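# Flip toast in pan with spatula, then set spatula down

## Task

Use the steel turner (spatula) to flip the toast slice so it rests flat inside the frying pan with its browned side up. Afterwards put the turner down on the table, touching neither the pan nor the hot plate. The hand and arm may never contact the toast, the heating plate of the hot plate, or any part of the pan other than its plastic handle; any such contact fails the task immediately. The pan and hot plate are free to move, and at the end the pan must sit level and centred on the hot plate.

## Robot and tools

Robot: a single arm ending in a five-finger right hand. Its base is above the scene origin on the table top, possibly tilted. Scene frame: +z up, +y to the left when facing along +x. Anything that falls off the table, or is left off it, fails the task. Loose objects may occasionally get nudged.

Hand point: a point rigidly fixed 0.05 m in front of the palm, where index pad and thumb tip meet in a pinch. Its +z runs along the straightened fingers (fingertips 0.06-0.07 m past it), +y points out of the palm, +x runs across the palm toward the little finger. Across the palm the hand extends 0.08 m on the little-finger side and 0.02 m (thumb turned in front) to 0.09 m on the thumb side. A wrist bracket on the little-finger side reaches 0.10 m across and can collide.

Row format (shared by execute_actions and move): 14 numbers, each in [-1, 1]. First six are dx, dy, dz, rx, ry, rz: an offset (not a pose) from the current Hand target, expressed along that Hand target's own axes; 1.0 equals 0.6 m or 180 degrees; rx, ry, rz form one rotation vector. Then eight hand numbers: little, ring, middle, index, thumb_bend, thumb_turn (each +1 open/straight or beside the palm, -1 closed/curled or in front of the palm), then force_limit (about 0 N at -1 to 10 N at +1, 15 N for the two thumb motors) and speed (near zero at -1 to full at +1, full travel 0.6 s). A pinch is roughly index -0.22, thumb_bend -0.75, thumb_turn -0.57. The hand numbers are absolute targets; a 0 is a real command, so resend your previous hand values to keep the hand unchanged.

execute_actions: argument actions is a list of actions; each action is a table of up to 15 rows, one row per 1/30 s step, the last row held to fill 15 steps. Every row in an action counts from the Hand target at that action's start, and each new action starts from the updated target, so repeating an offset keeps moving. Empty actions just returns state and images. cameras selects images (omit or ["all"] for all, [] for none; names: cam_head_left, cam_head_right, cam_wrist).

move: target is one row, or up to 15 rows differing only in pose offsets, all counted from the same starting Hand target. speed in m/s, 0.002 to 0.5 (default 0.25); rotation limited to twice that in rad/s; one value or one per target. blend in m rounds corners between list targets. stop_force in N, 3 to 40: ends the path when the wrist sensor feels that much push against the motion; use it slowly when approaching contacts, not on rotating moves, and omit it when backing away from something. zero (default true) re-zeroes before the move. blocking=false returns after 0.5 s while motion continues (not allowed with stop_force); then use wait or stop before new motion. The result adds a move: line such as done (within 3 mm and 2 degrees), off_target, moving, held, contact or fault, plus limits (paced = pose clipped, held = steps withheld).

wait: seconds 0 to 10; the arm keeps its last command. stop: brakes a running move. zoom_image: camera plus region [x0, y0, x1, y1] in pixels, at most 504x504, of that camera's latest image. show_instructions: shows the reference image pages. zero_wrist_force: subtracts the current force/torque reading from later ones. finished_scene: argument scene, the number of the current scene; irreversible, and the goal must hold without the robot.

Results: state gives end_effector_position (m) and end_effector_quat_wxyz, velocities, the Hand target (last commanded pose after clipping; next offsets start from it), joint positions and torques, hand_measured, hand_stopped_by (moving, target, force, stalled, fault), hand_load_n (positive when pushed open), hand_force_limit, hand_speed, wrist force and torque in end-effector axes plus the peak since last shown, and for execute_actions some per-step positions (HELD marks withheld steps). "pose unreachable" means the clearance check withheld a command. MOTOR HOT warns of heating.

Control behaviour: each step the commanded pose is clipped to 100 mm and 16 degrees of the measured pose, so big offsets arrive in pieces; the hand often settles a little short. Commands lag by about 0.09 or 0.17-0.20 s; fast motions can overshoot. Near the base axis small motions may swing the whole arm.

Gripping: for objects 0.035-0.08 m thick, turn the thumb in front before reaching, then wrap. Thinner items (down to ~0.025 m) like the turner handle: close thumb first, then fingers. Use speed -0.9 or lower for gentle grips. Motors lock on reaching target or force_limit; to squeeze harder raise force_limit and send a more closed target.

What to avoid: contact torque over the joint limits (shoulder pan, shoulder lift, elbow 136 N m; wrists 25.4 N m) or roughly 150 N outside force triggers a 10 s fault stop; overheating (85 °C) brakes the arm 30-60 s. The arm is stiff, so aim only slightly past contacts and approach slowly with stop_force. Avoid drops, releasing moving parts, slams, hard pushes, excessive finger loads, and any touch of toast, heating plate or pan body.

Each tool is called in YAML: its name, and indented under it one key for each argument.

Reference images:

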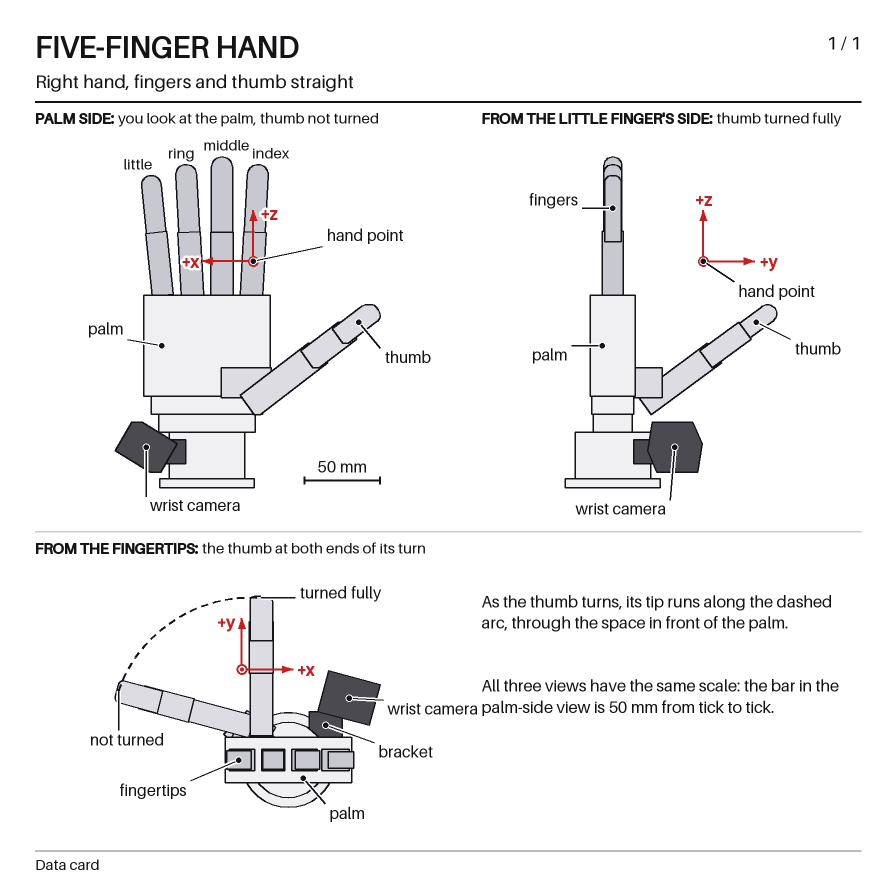

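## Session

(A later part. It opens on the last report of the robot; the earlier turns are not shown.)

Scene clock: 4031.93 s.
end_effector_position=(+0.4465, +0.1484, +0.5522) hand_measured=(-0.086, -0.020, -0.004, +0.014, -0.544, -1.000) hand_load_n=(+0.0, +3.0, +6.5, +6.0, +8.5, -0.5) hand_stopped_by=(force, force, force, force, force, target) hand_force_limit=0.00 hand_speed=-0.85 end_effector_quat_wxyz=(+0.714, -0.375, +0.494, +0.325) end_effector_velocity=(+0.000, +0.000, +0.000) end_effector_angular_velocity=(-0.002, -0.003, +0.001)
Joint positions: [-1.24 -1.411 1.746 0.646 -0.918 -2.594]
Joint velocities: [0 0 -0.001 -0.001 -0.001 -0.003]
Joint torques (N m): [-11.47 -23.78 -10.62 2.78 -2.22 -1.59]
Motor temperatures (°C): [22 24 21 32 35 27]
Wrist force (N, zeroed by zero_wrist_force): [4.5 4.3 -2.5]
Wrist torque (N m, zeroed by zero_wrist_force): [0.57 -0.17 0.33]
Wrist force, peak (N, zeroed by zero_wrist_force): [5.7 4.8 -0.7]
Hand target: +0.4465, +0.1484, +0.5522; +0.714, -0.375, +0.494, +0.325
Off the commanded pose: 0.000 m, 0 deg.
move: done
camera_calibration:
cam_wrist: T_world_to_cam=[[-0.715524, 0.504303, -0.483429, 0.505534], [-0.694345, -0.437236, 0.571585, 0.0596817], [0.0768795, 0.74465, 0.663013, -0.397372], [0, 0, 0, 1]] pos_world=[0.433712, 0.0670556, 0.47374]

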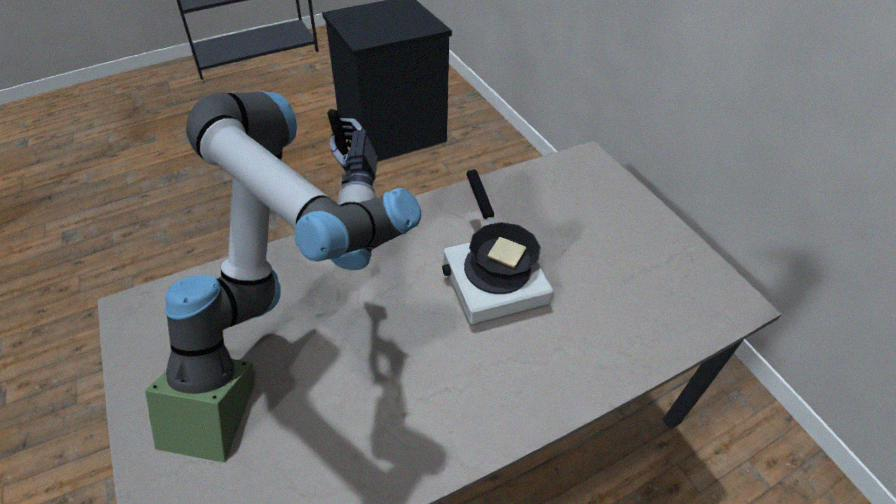

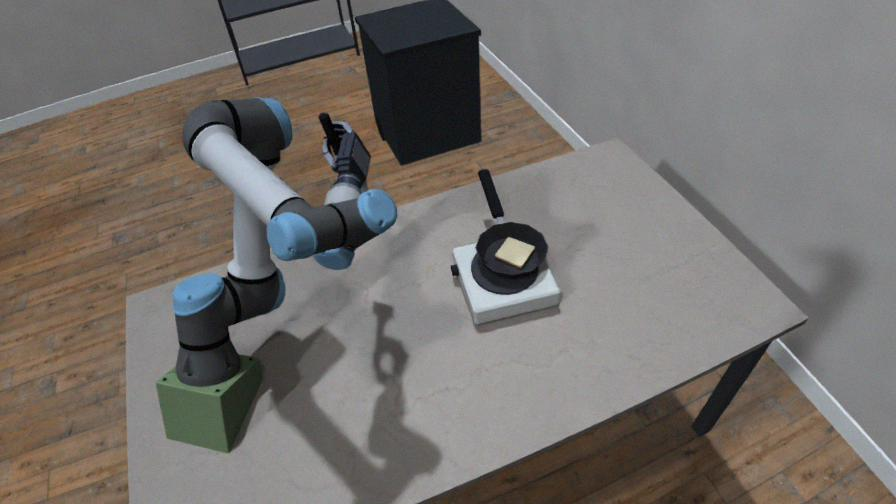

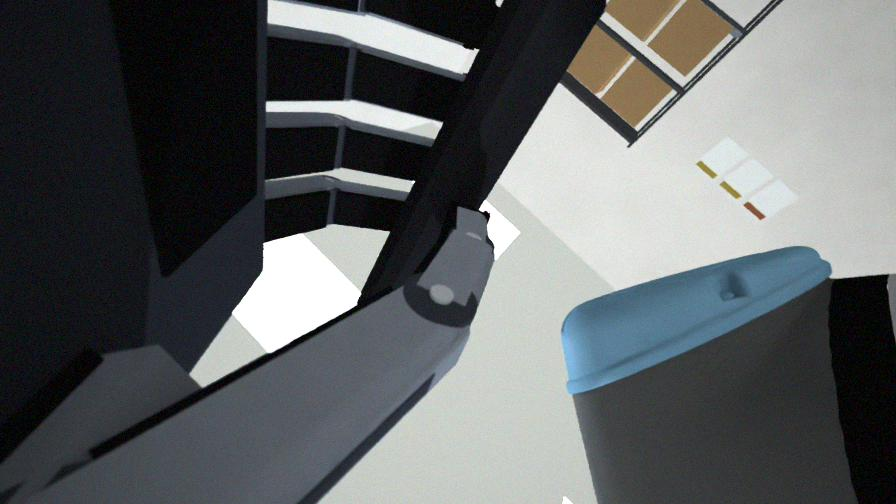

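move:
  target: [0.249,-0.559,0.1415,0.0579,0.0131,-0.014,-1,-1,-1,-1,-1,-1,0,-0.85]
  cameras: ["cam_head_left","cam_head_right"]

zoom_image:
  camera: "cam_head_left"
  region: [450, 170, 570, 290]

zoom_image:
  camera: "cam_head_right"
  region: [450, 170, 570, 290]

Scene clock: 4043.43 s.
end_effector_position=(+0.8104, +0.0650, +0.5020) hand_measured=(-0.086, -0.022, -0.004, +0.014, -0.544, -1.000) hand_load_n=(+0.0, +3.0, +6.0, +6.0, +8.5, -0.5) hand_stopped_by=(force, force, force, force, force, target) hand_force_limit=0.00 hand_speed=-0.85 end_effector_quat_wxyz=(+0.742, -0.326, +0.528, +0.255) end_effector_velocity=(+0.000, +0.001, +0.001) end_effector_angular_velocity=(-0.002, -0.002, +0.001)
Joint positions: [-0.823 -0.461 0.32 1.755 -0.723 -3.363]
Joint velocities: [0 0 -0.003 0.001 0 0]
Joint torques (N m): [-33.3 -61.31 -23.65 0.44 -1.52 -1.49]
Motor temperatures (°C): [22 24 21 32 35 27]
Wrist force (N, zeroed by zero_wrist_force): [5.0 4.0 -2.2]
Wrist torque (N m, zeroed by zero_wrist_force): [0.47 -0.19 0.33]
Wrist force, peak (N, zeroed by zero_wrist_force): [3.9 6.0 -2.8]
Hand target: +0.8103, +0.0650, +0.5020; +0.742, -0.326, +0.528, +0.255
Off the commanded pose: 0.000 m, 0 deg.
move: done
Images, in order (width x height): cam_head_left 896x504, cam_head_right 896x504.

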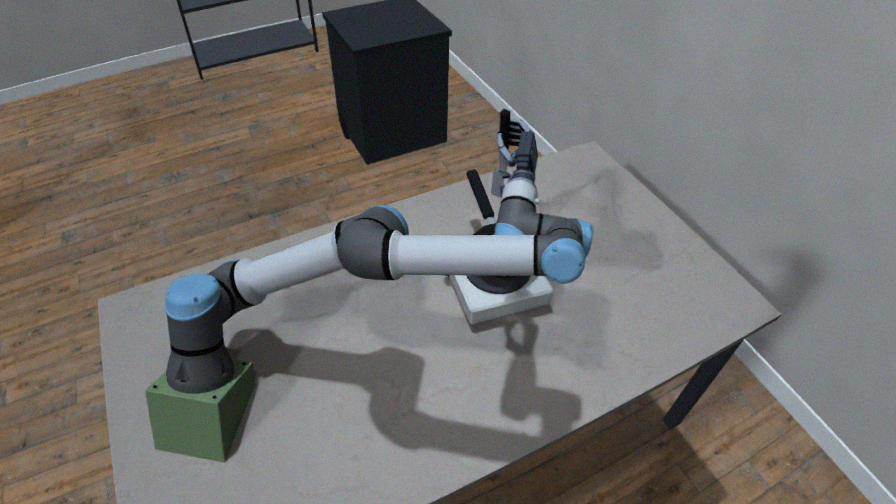

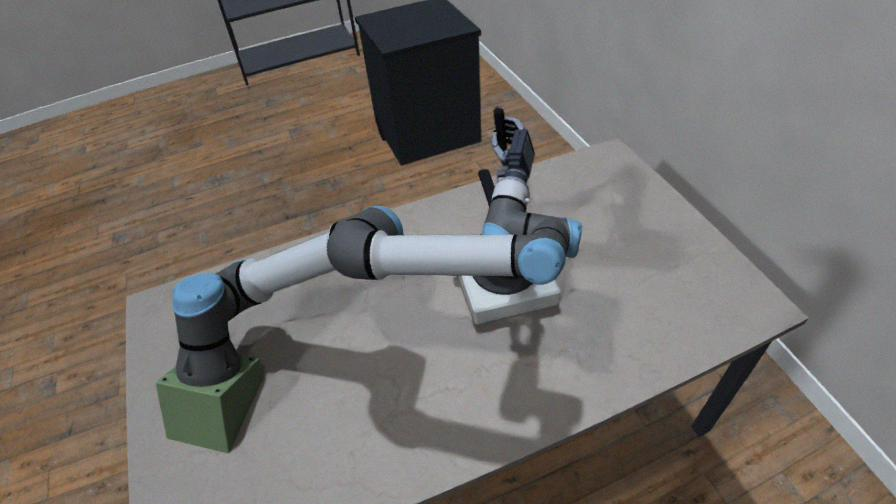

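Scaled by 4.200.

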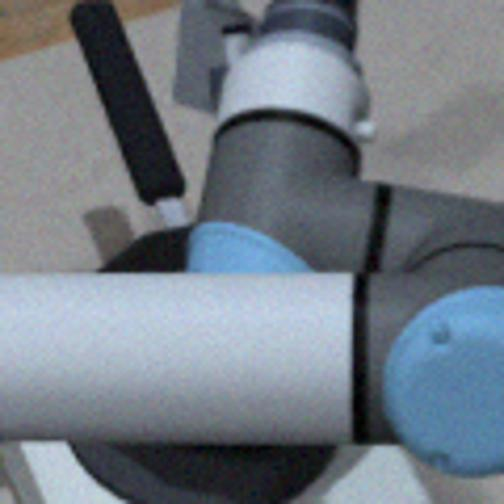

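Scaled by 4.200.

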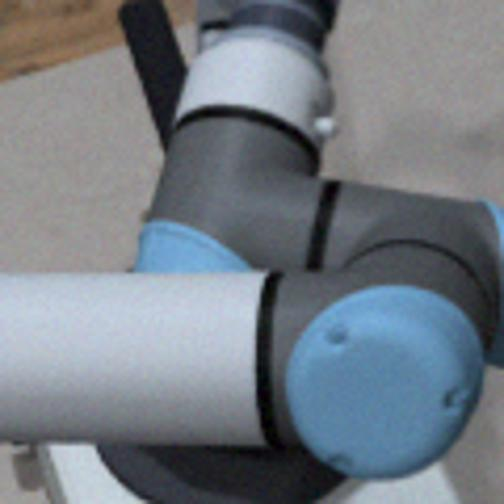

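move:
  target: [-0.265,0.512,-0.25,-0.0579,-0.0131,0.014,-1,-1,-1,-1,-1,-1,0,-0.85]
  cameras: []

move:
  target: [0.1685,-0.2753,-0.242,-0.056,0.573,0.057,-1,-1,-1,-1,-1,-1,0,-0.85]
  cameras: []

move:
  target: [0,0,0,0,0,0.5,-1,-1,-1,-1,-1,-1,0,-0.85]
  cameras: []

move:
  target: [0,0,0,0,0,0.5,-1,-1,-1,-1,-1,-1,0,-0.85]
  cameras: []

Scene clock: 4068.10 s.
end_effector_position=(+0.4464, +0.1483, +0.5524) hand_measured=(-0.086, -0.022, -0.004, +0.014, -0.544, -1.000) hand_load_n=(+0.0, +3.0, +6.0, +5.5, +8.5, -0.5) hand_stopped_by=(force, force, force, force, force, target) hand_force_limit=0.00 hand_speed=-0.85 end_effector_quat_wxyz=(+0.714, -0.375, +0.494, +0.325) end_effector_velocity=(-0.001, -0.001, +0.000) end_effector_angular_velocity=(+0.005, +0.003, +0.000)
Joint positions: [-1.241 -1.412 1.746 0.646 -0.918 -2.593]
Joint velocities: [-0.002 0 0.003 0 -0.002 0.004]
Joint torques (N m): [-21.09 -22.05 -10.91 1.48 -2.53 1.82]
Motor temperatures (°C): [22 24 21 32 34 27]
Wrist force (N, zeroed by zero_wrist_force): [4.6 4.4 -2.3]
Wrist torque (N m, zeroed by zero_wrist_force): [0.57 -0.20 0.35]
Wrist force, peak (N, zeroed by zero_wrist_force): [3.8 6.6 -2.7]
Hand target: +0.4463, +0.1483, +0.5524; +0.714, -0.375, +0.494, +0.325
Off the commanded pose: 0.000 m, 0 deg.
move: done
No camera images: "cameras" was empty.

Scene clock: 4072.23 s.
end_effector_position=(+0.5473, -0.0502, +0.4583) hand_measured=(-0.086, -0.020, -0.004, +0.014, -0.544, -1.000) hand_load_n=(+0.5, +9.0, +7.0, +2.5, +9.5, -2.5) hand_stopped_by=(force, force, force, force, force, target) hand_force_limit=0.00 hand_speed=-0.85 end_effector_quat_wxyz=(-0.001, -0.501, +0.866, +0.000) end_effector_velocity=(-0.001, +0.000, +0.000) end_effector_angular_velocity=(-0.001, +0.001, -0.001)
Joint positions: [-1.125 -1.45 1.239 -1.162 -1.119 -0.501]
Joint velocities: [-0.001 0 0 0 -0.002 0]
Joint torques (N m): [-12.27 -28.8 -15.84 -2.51 -1.64 1.13]
Motor temperatures (°C): [22 24 21 32 34 27]
Wrist force (N, zeroed by zero_wrist_force): [1.6 3.6 1.6]
Wrist torque (N m, zeroed by zero_wrist_force): [0.41 -0.50 0.22]
Wrist force, peak (N, zeroed by zero_wrist_force): [5.9 4.7 -0.6]
Hand target: +0.5473, -0.0502, +0.4583; -0.001, -0.501, +0.866, +0.000
Off the commanded pose: 0.000 m, 0 deg.
move: done
No camera images: "cameras" was empty.

Scene clock: 4075.87 s.
end_effector_position=(+0.5473, -0.0501, +0.4583) hand_measured=(-0.086, -0.020, -0.004, +0.014, -0.544, -1.000) hand_load_n=(+0.5, +8.5, +7.0, +2.5, +9.5, -2.5) hand_stopped_by=(force, force, force, force, force, target) hand_force_limit=0.00 hand_speed=-0.85 end_effector_quat_wxyz=(-0.001, +0.258, +0.966, -0.001) end_effector_velocity=(+0.001, +0.000, +0.000) end_effector_angular_velocity=(-0.002, -0.001, -0.001)
Joint positions: [-1.262 -1.652 1.473 -1.133 -1.151 0.922]
Joint velocities: [0.002 0 0 -0.002 0 0.004]
Joint torques (N m): [-4.47 6.37 -26.44 -3.99 -0.47 1.66]
Motor temperatures (°C): [22 24 21 32 34 27]
Wrist force (N, zeroed by zero_wrist_force): [1.3 3.4 1.5]
Wrist torque (N m, zeroed by zero_wrist_force): [0.41 -0.43 0.25]
Wrist force, peak (N, zeroed by zero_wrist_force): [1.6 3.8 2.2]
Hand target: +0.5473, -0.0501, +0.4582; -0.001, +0.258, +0.966, -0.001
Off the commanded pose: 0.000 m, 0 deg.
move: done
No camera images: "cameras" was empty.

Scene clock: 4079.53 s.
end_effector_position=(+0.5474, -0.0502, +0.4582) hand_measured=(-0.086, -0.020, -0.004, +0.014, -0.544, -1.000) hand_load_n=(+0.5, +9.0, +7.0, +2.5, +10.0, -2.5) hand_stopped_by=(force, force, force, force, force, target) hand_force_limit=0.00 hand_speed=-0.85 end_effector_quat_wxyz=(+0.000, +0.866, +0.501, -0.001) end_effector_velocity=(+0.000, +0.000, +0.001) end_effector_angular_velocity=(-0.002, -0.001, -0.001)
Joint positions: [-1.133 -1.749 1.462 -1.083 -1.121 2.631]
Joint velocities: [0 0 -0.001 -0.001 0 0.002]
Joint torques (N m): [-16.31 -13.18 -12.85 -1.68 -0.92 2.35]
Motor temperatures (°C): [22 24 21 32 34 27]
Wrist force (N, zeroed by zero_wrist_force): [1.8 3.6 1.9]
Wrist torque (N m, zeroed by zero_wrist_force): [0.40 -0.52 0.28]
Wrist force, peak (N, zeroed by zero_wrist_force): [1.9 3.8 2.2]
Hand target: +0.5473, -0.0501, +0.4583; +0.000, +0.866, +0.501, -0.001
Off the commanded pose: 0.000 m, 0 deg.
move: done
No camera images: "cameras" was empty.

move:
  target: [0.114,0.2528,0.2138,-0.0154,-0.2545,0.0578,-1,-1,-1,-1,-1,-1,0,-0.85]
  cameras: ["cam_head_left","cam_head_right"]

zoom_image:
  camera: "cam_head_left"
  region: [450, 190, 560, 300]

zoom_image:
  camera: "cam_head_right"
  region: [455, 190, 565, 300]

Scene clock: 4085.23 s.
end_effector_position=(+0.7126, -0.0668, +0.3300) hand_measured=(-0.086, -0.020, -0.004, +0.014, -0.544, -1.000) hand_load_n=(+0.0, +8.0, +6.5, +3.5, +9.0, -2.0) hand_stopped_by=(force, force, force, force, force, target) hand_force_limit=0.00 hand_speed=-0.85 end_effector_quat_wxyz=(+0.214, +0.838, +0.383, -0.325) end_effector_velocity=(+0.001, +0.000, +0.000) end_effector_angular_velocity=(-0.002, +0.003, +0.004)
Joint positions: [-0.452 -1.237 1.159 -1.427 -1.874 3.568]
Joint velocities: [0.001 0.002 -0.002 0 -0.004 -0.003]
Joint torques (N m): [-9.08 -32.46 -28.13 -3.53 -2.74 1.55]
Motor temperatures (°C): [22 24 21 32 34 27]
Wrist force (N, zeroed by zero_wrist_force): [4.6 2.8 1.2]
Wrist torque (N m, zeroed by zero_wrist_force): [0.31 -0.59 0.31]
Wrist force, peak (N, zeroed by zero_wrist_force): [6.0 3.5 1.9]
Hand target: +0.7126, -0.0668, +0.3300; +0.214, +0.838, +0.383, -0.325
Off the commanded pose: 0.000 m, 0 deg.
move: done
Images, in order (width x height): cam_head_left 896x504, cam_head_right 896x504.

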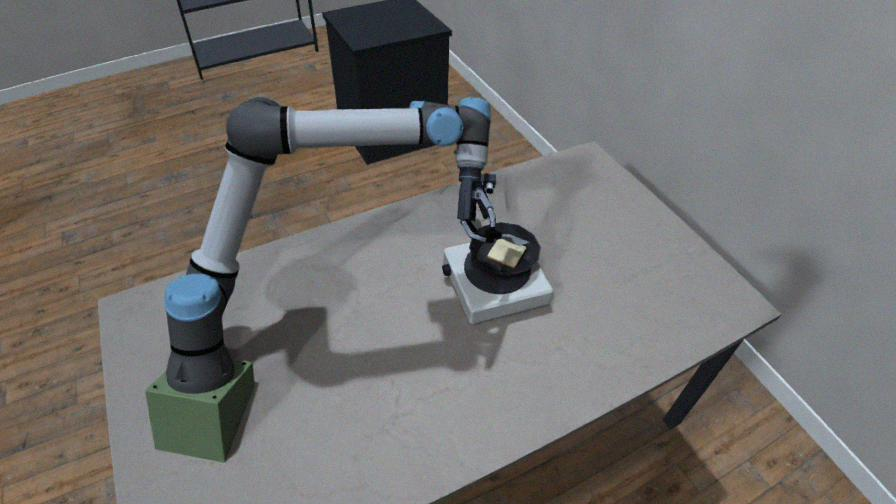

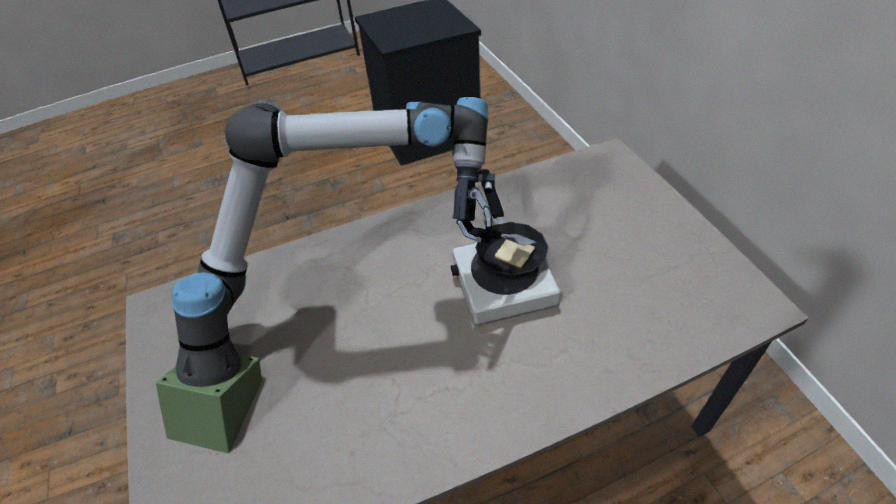

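Scaled by 4.582.

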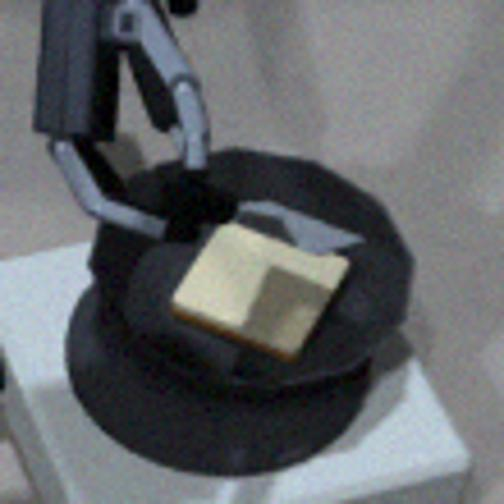

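Scaled by 4.582.

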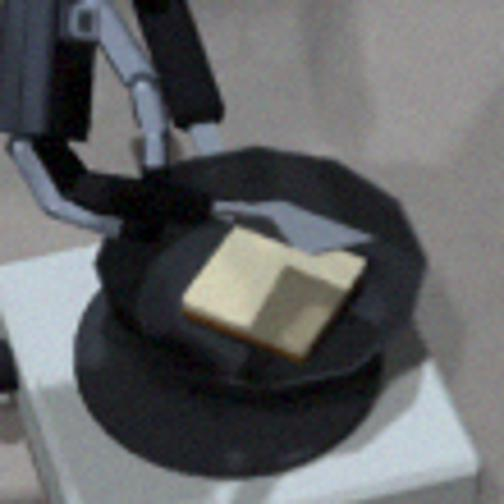

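zoom_image:
  camera: "cam_head_left"
  region: [480, 215, 540, 275]

zoom_image:
  camera: "cam_head_right"
  region: [485, 215, 545, 275]

Scaled by 8.400.

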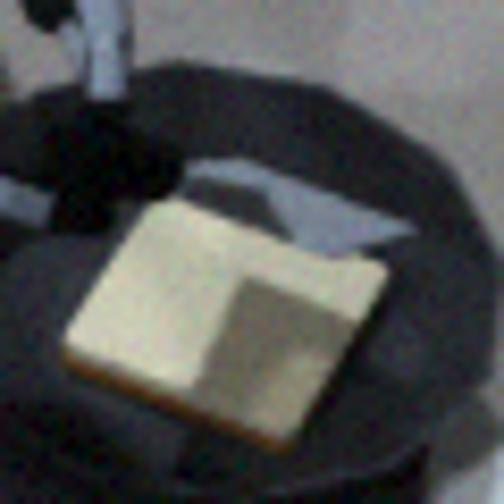

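Scaled by 8.400.

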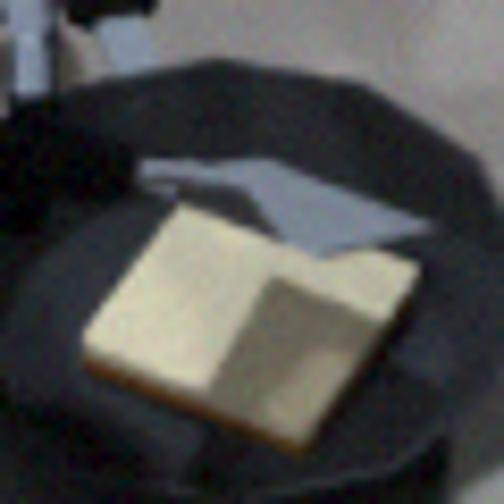

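move:
  target: [0.057,-0.024,-0.013,0,0,0,-1,-1,-1,-1,-1,-1,0,-0.85]
  speed: 0.1
  cameras: ["cam_head_left","cam_head_right"]

zoom_image:
  camera: "cam_head_left"
  region: [480, 215, 540, 275]

zoom_image:
  camera: "cam_head_right"
  region: [485, 215, 545, 275]

Scene clock: 4101.60 s.
end_effector_position=(+0.7213, -0.0361, +0.3094) hand_measured=(-0.086, -0.020, -0.004, +0.014, -0.544, -1.000) hand_load_n=(+0.5, +8.0, +6.5, +3.5, +9.5, -2.5) hand_stopped_by=(force, force, force, force, force, target) hand_force_limit=0.00 hand_speed=-0.85 end_effector_quat_wxyz=(+0.214, +0.838, +0.383, -0.325) end_effector_velocity=(+0.000, +0.000, +0.001) end_effector_angular_velocity=(+0.000, -0.001, +0.001)
Joint positions: [-0.392 -1.211 1.128 -1.404 -1.87 3.63]
Joint velocities: [-0.001 -0.001 0.001 -0.002 0 -0.002]
Joint torques (N m): [-22.17 -52.79 -14.42 -3.94 -1.92 -2.2]
Motor temperatures (°C): [22 24 21 32 34 27]
Wrist force (N, zeroed by zero_wrist_force): [4.5 2.6 1.8]
Wrist torque (N m, zeroed by zero_wrist_force): [0.26 -0.57 0.29]
Wrist force, peak (N, zeroed by zero_wrist_force): [5.6 2.4 1.5]
Hand target: +0.7213, -0.0361, +0.3096; +0.214, +0.838, +0.383, -0.325
Off the commanded pose: 0.000 m, 0 deg.
move: done
Images, in order (width x height): cam_head_left 896x504, cam_head_right 896x504.

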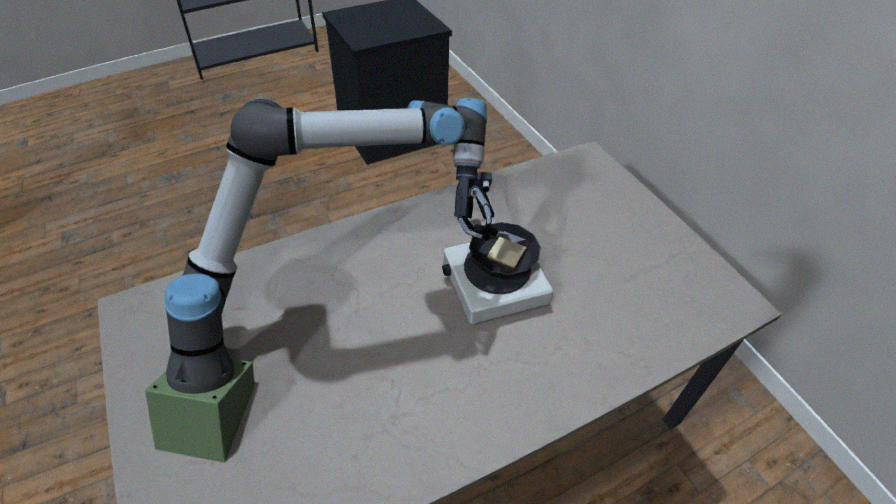

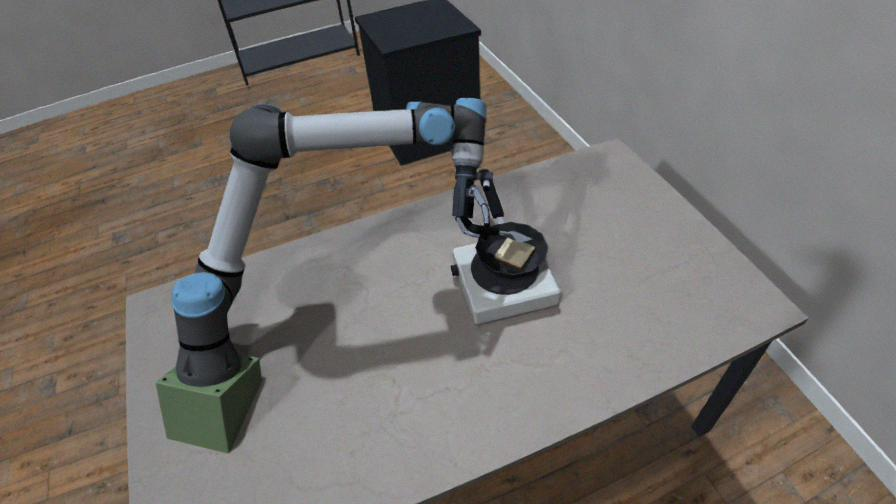

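Scaled by 8.400.

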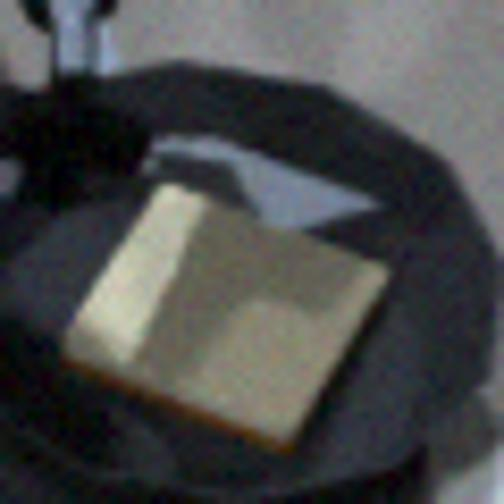

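Scaled by 8.400.

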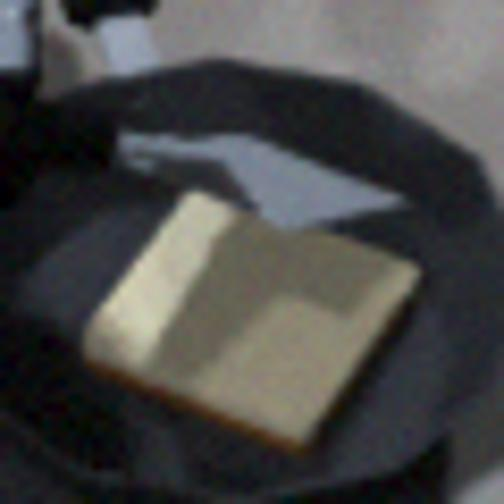

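move:
  target: [0.0353,0.0013,0.012,0,0,0,-1,-1,-1,-1,-1,-1,0,-0.85]
  speed: 0.04
  stop_force: 4
  cameras: ["cam_head_left","cam_head_right"]

zoom_image:
  camera: "cam_head_left"
  region: [480, 215, 540, 275]

zoom_image:
  camera: "cam_head_right"
  region: [485, 215, 545, 275]

Scene clock: 4107.57 s.
end_effector_position=(+0.7297, -0.0303, +0.2896) hand_measured=(-0.086, -0.020, -0.004, +0.014, -0.544, -1.000) hand_load_n=(+0.5, +8.0, +6.5, +3.5, +9.0, -2.5) hand_stopped_by=(force, force, force, force, force, target) hand_force_limit=0.00 hand_speed=-0.85 end_effector_quat_wxyz=(+0.214, +0.838, +0.383, -0.325) end_effector_velocity=(+0.000, -0.001, +0.000) end_effector_angular_velocity=(+0.000, +0.000, +0.000)
Joint positions: [-0.369 -1.18 1.116 -1.416 -1.868 3.655]
Joint velocities: [-0.001 0 0.001 0 0 -0.001]
Joint torques (N m): [-22.31 -56.44 -14.95 0.75 -2.26 -2.1]
Motor temperatures (°C): [22 24 21 32 34 27]
Wrist force (N, zeroed by zero_wrist_force): [4.9 2.8 1.4]
Wrist torque (N m, zeroed by zero_wrist_force): [0.32 -0.61 0.31]
Wrist force, peak (N, zeroed by zero_wrist_force): [5.2 2.7 1.8]
Hand target: +0.7297, -0.0303, +0.2896; +0.214, +0.838, +0.383, -0.325
Off the commanded pose: 0.000 m, 0 deg.
move: done
Images, in order (width x height): cam_head_left 896x504, cam_head_right 896x504.

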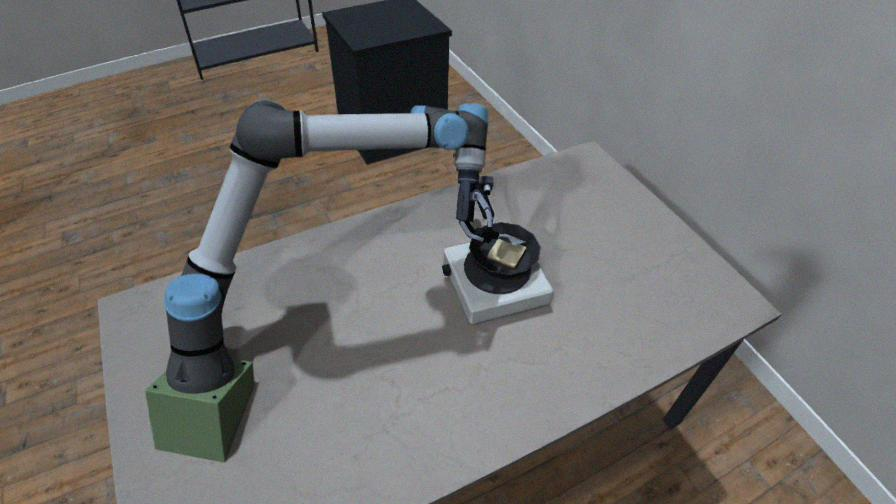

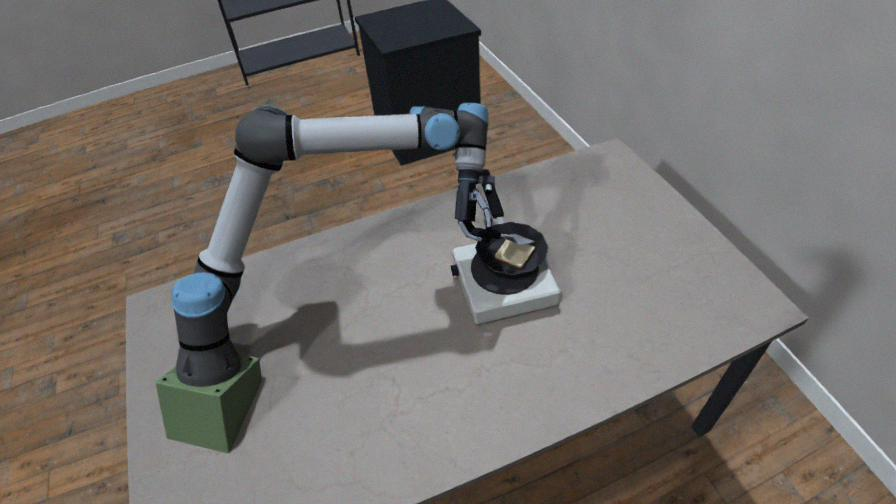

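Scaled by 8.400.

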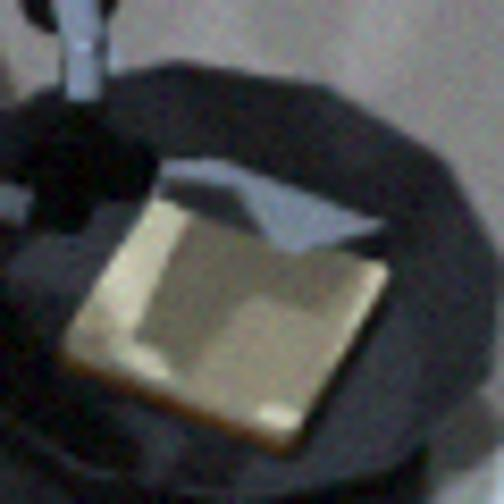

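Scaled by 8.400.

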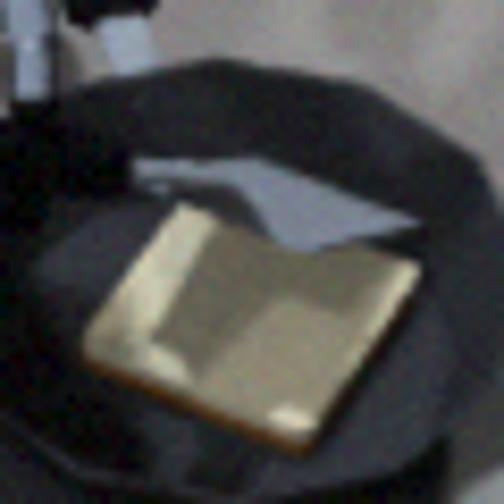

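move:
  target: [0.0177,-0.0053,0.0287,0,0,0,-1,-1,-1,-1,-1,-1,0,-0.85]
  speed: 0.03
  stop_force: 3
  cameras: ["cam_head_left","cam_head_right"]

zoom_image:
  camera: "cam_head_left"
  region: [480, 215, 540, 275]

zoom_image:
  camera: "cam_head_right"
  region: [485, 215, 545, 275]

Scene clock: 4113.60 s.
end_effector_position=(+0.7270, -0.0326, +0.2757) hand_measured=(-0.086, -0.022, -0.004, +0.014, -0.544, -1.000) hand_load_n=(+0.0, +2.5, +6.5, +6.5, +8.0, +0.0) hand_stopped_by=(force, force, force, force, force, target) hand_force_limit=0.00 hand_speed=-0.85 end_effector_quat_wxyz=(+0.214, +0.838, +0.383, -0.325) end_effector_velocity=(+0.000, +0.000, +0.000) end_effector_angular_velocity=(-0.001, +0.000, +0.000)
Joint positions: [-0.363 -1.178 1.149 -1.449 -1.867 3.661]
Joint velocities: [0 0 0 0 -0.001 0]
Joint torques (N m): [-21.92 -55.79 -14.22 -3.53 -2.53 -2.11]
Motor temperatures (°C): [22 24 21 32 34 27]
Wrist force (N, zeroed by zero_wrist_force): [4.1 3.3 0.4]
Wrist torque (N m, zeroed by zero_wrist_force): [0.30 -0.34 0.40]
Wrist force, peak (N, zeroed by zero_wrist_force): [5.0 2.7 1.7]
Hand target: +0.7270, -0.0326, +0.2757; +0.214, +0.838, +0.383, -0.325
Off the commanded pose: 0.006 m, 0 deg.
move: contact
Images, in order (width x height): cam_head_left 896x504, cam_head_right 896x504.

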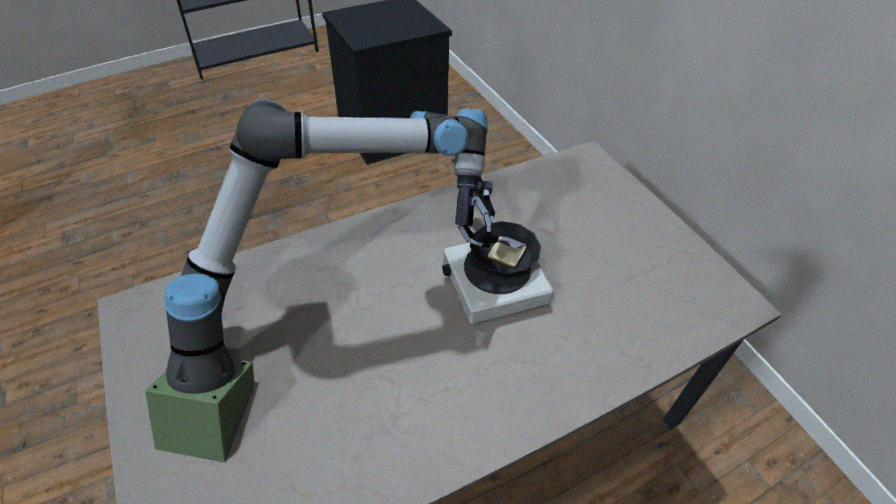

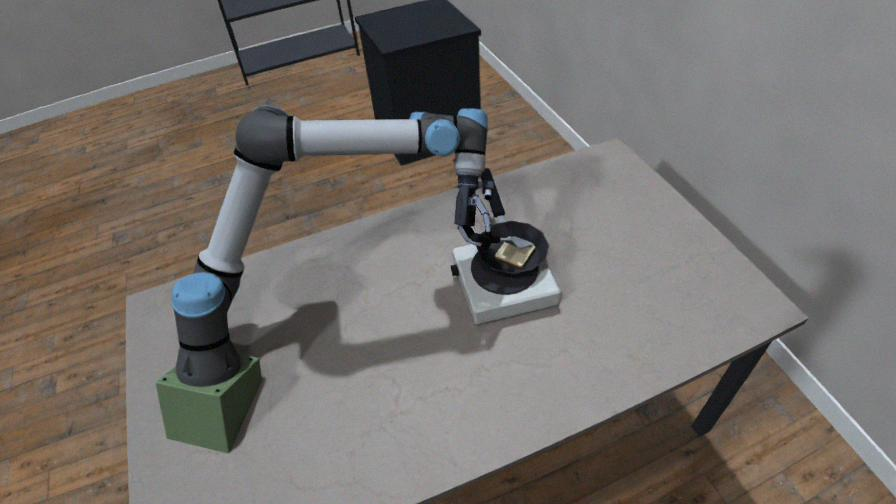

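Scaled by 8.400.

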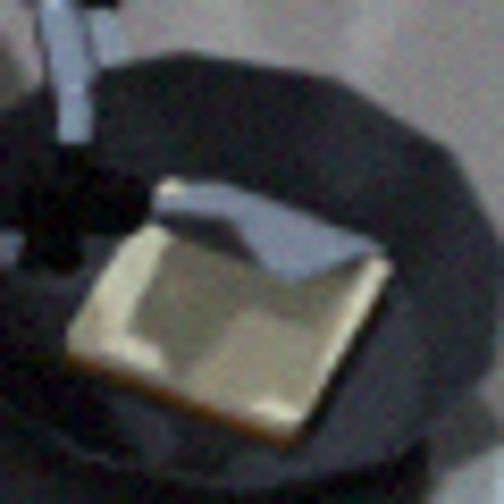

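Scaled by 8.400.

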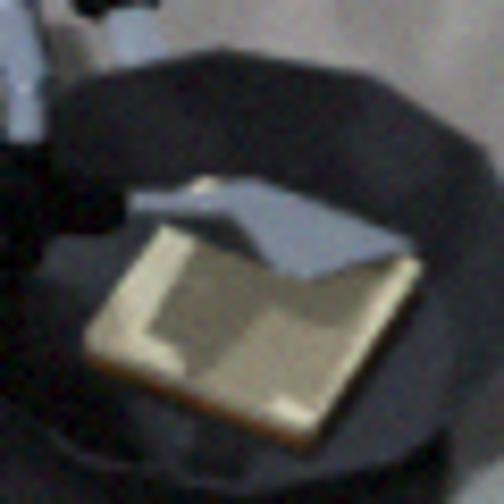

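move:
  target: [-0.0187,-0.0095,0.027,0,0,0,-1,-1,-1,-1,-1,-1,0,-0.85]
  speed: 0.03
  stop_force: 5
  cameras: ["cam_head_left","cam_head_right"]

zoom_image:
  camera: "cam_head_left"
  region: [480, 215, 540, 275]

zoom_image:
  camera: "cam_head_right"
  region: [485, 215, 545, 275]

Scene clock: 4121.00 s.
end_effector_position=(+0.7109, -0.0446, +0.2717) hand_measured=(-0.086, -0.022, -0.004, +0.014, -0.544, -1.000) hand_load_n=(+0.0, +0.0, +5.0, +9.5, +8.5, +2.5) hand_stopped_by=(force, force, force, force, force, target) hand_force_limit=0.00 hand_speed=-0.85 end_effector_quat_wxyz=(+0.214, +0.838, +0.383, -0.325) end_effector_velocity=(+0.000, +0.000, +0.000) end_effector_angular_velocity=(+0.000, -0.001, +0.001)
Joint positions: [-0.381 -1.214 1.232 -1.502 -1.869 3.642]
Joint velocities: [-0.001 -0.001 0 -0.002 0 -0.002]
Joint torques (N m): [-6.43 -28.9 -19.23 0.91 -0.48 2.12]
Motor temperatures (°C): [22 24 21 32 34 27]
Wrist force (N, zeroed by zero_wrist_force): [3.8 3.3 -0.1]
Wrist torque (N m, zeroed by zero_wrist_force): [0.25 -0.23 0.41]
Wrist force, peak (N, zeroed by zero_wrist_force): [4.1 3.9 -0.2]
Hand target: +0.7109, -0.0446, +0.2717; +0.214, +0.838, +0.383, -0.325
Off the commanded pose: 0.000 m, 0 deg.
move: done
Images, in order (width x height): cam_head_left 896x504, cam_head_right 896x504.

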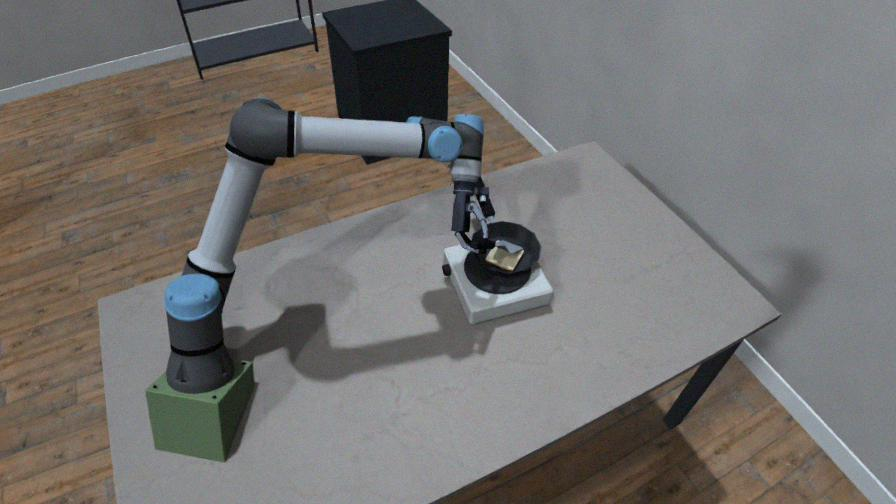

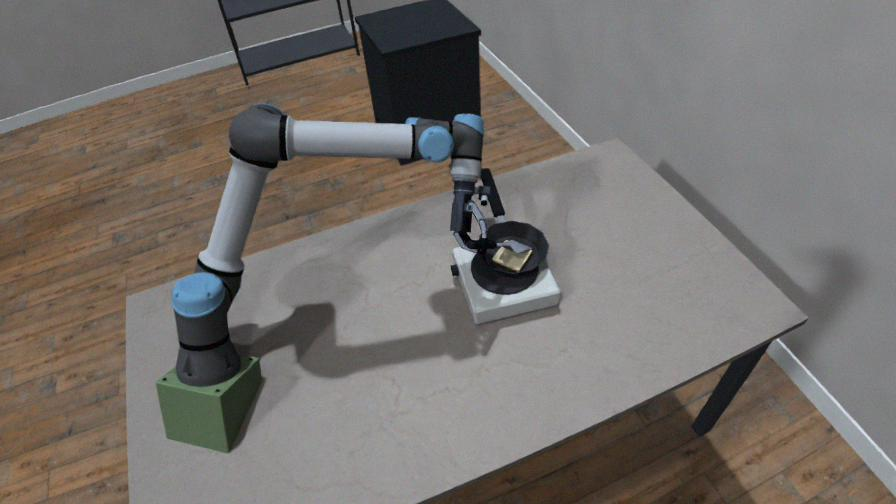

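Scaled by 8.400.

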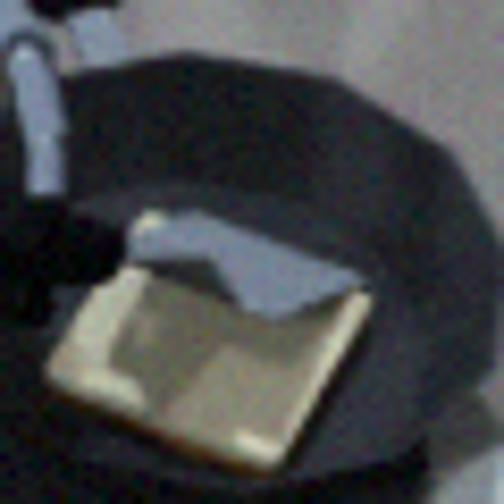

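Scaled by 8.400.

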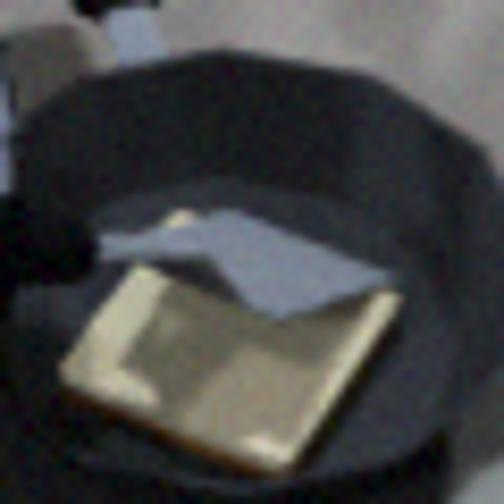

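move:
  target: [-0.0199,-0.0093,0.025,0,0,0,-1,-1,-1,-1,-1,-1,0,-0.85]
  speed: 0.03
  stop_force: 5
  cameras: []

move:
  target: [-0.0199,-0.0093,0.025,0,0,0,-1,-1,-1,-1,-1,-1,0,-0.85]
  speed: 0.03
  stop_force: 5
  cameras: ["cam_head_left","cam_head_right"]

zoom_image:
  camera: "cam_head_left"
  region: [475, 215, 535, 275]

zoom_image:
  camera: "cam_head_right"
  region: [480, 215, 540, 275]

Scene clock: 4125.70 s.
end_effector_position=(+0.6949, -0.0562, +0.2691) hand_measured=(-0.086, -0.022, -0.004, +0.014, -0.544, -1.000) hand_load_n=(+0.5, +0.0, +4.5, +10.5, +8.5, +4.5) hand_stopped_by=(force, force, force, force, force, target) hand_force_limit=0.00 hand_speed=-0.85 end_effector_quat_wxyz=(+0.214, +0.838, +0.383, -0.325) end_effector_velocity=(-0.001, +0.000, -0.001) end_effector_angular_velocity=(+0.001, +0.002, -0.002)
Joint positions: [-0.4 -1.247 1.307 -1.549 -1.87 3.622]
Joint velocities: [0 0 0.001 0.002 0 0]
Joint torques (N m): [-5.6 -27.56 -22.44 0.96 -0.79 2.25]
Motor temperatures (°C): [22 24 21 32 34 27]
Wrist force (N, zeroed by zero_wrist_force): [3.3 3.1 -0.7]
Wrist torque (N m, zeroed by zero_wrist_force): [0.28 -0.11 0.38]
Wrist force, peak (N, zeroed by zero_wrist_force): [4.2 3.4 -0.4]
Hand target: +0.6949, -0.0562, +0.2691; +0.214, +0.838, +0.383, -0.325
Off the commanded pose: 0.000 m, 0 deg.
move: done
No camera images: "cameras" was empty.

Scene clock: 4127.43 s.
end_effector_position=(+0.6790, -0.0679, +0.2665) hand_measured=(-0.086, -0.022, -0.004, +0.014, -0.544, -1.000) hand_load_n=(+0.0, +0.0, +4.0, +11.5, +9.5, +5.0) hand_stopped_by=(force, force, force, force, force, target) hand_force_limit=0.00 hand_speed=-0.85 end_effector_quat_wxyz=(+0.215, +0.838, +0.383, -0.325) end_effector_velocity=(+0.000, +0.000, +0.000) end_effector_angular_velocity=(+0.001, +0.000, -0.001)
Joint positions: [-0.419 -1.279 1.379 -1.596 -1.872 3.602]
Joint velocities: [-0.001 0.001 -0.001 0 0.001 0]
Joint torques (N m): [-6.15 -25.42 -22.85 0.75 -0.48 2.27]
Motor temperatures (°C): [22 24 21 32 34 27]
Wrist force (N, zeroed by zero_wrist_force): [3.4 3.2 -0.9]
Wrist torque (N m, zeroed by zero_wrist_force): [0.24 -0.13 0.44]
Wrist force, peak (N, zeroed by zero_wrist_force): [4.2 3.3 -0.9]
Hand target: +0.6790, -0.0679, +0.2665; +0.214, +0.838, +0.383, -0.325
Off the commanded pose: 0.000 m, 0 deg.
move: done
Images, in order (width x height): cam_head_left 896x504, cam_head_right 896x504.

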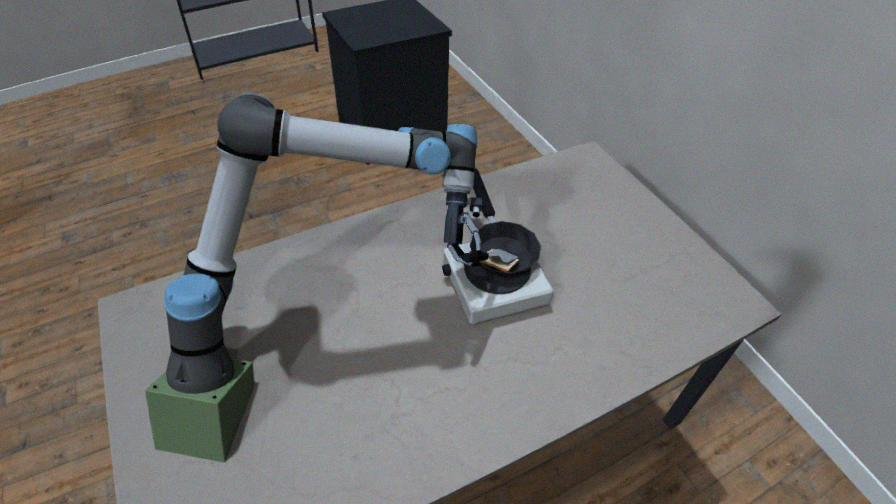

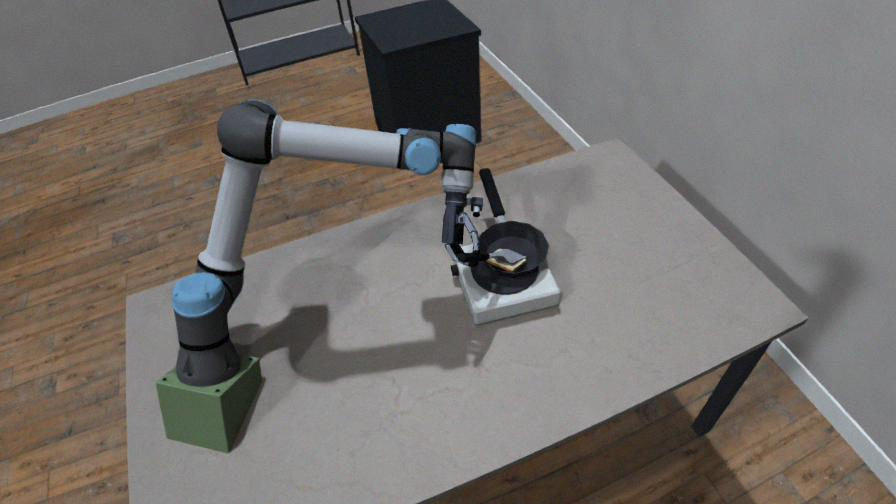

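Scaled by 8.400.

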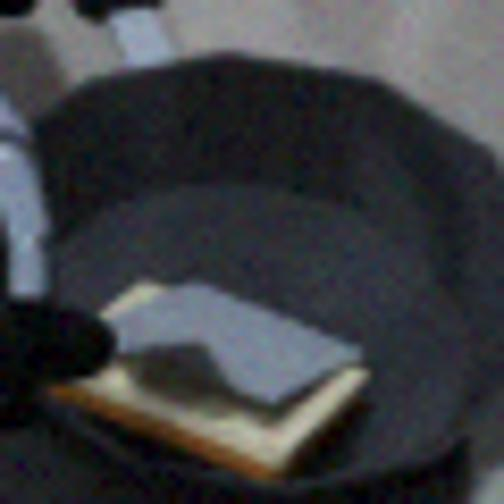

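Scaled by 8.400.

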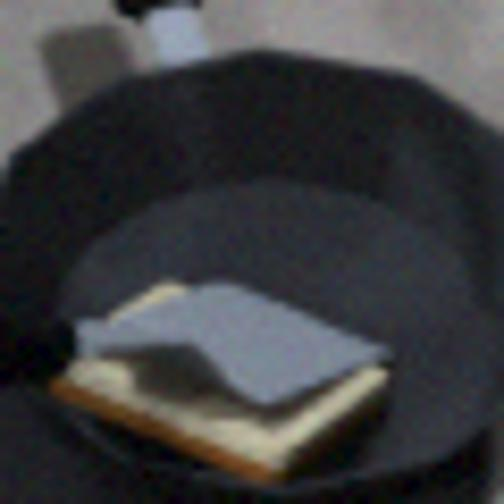

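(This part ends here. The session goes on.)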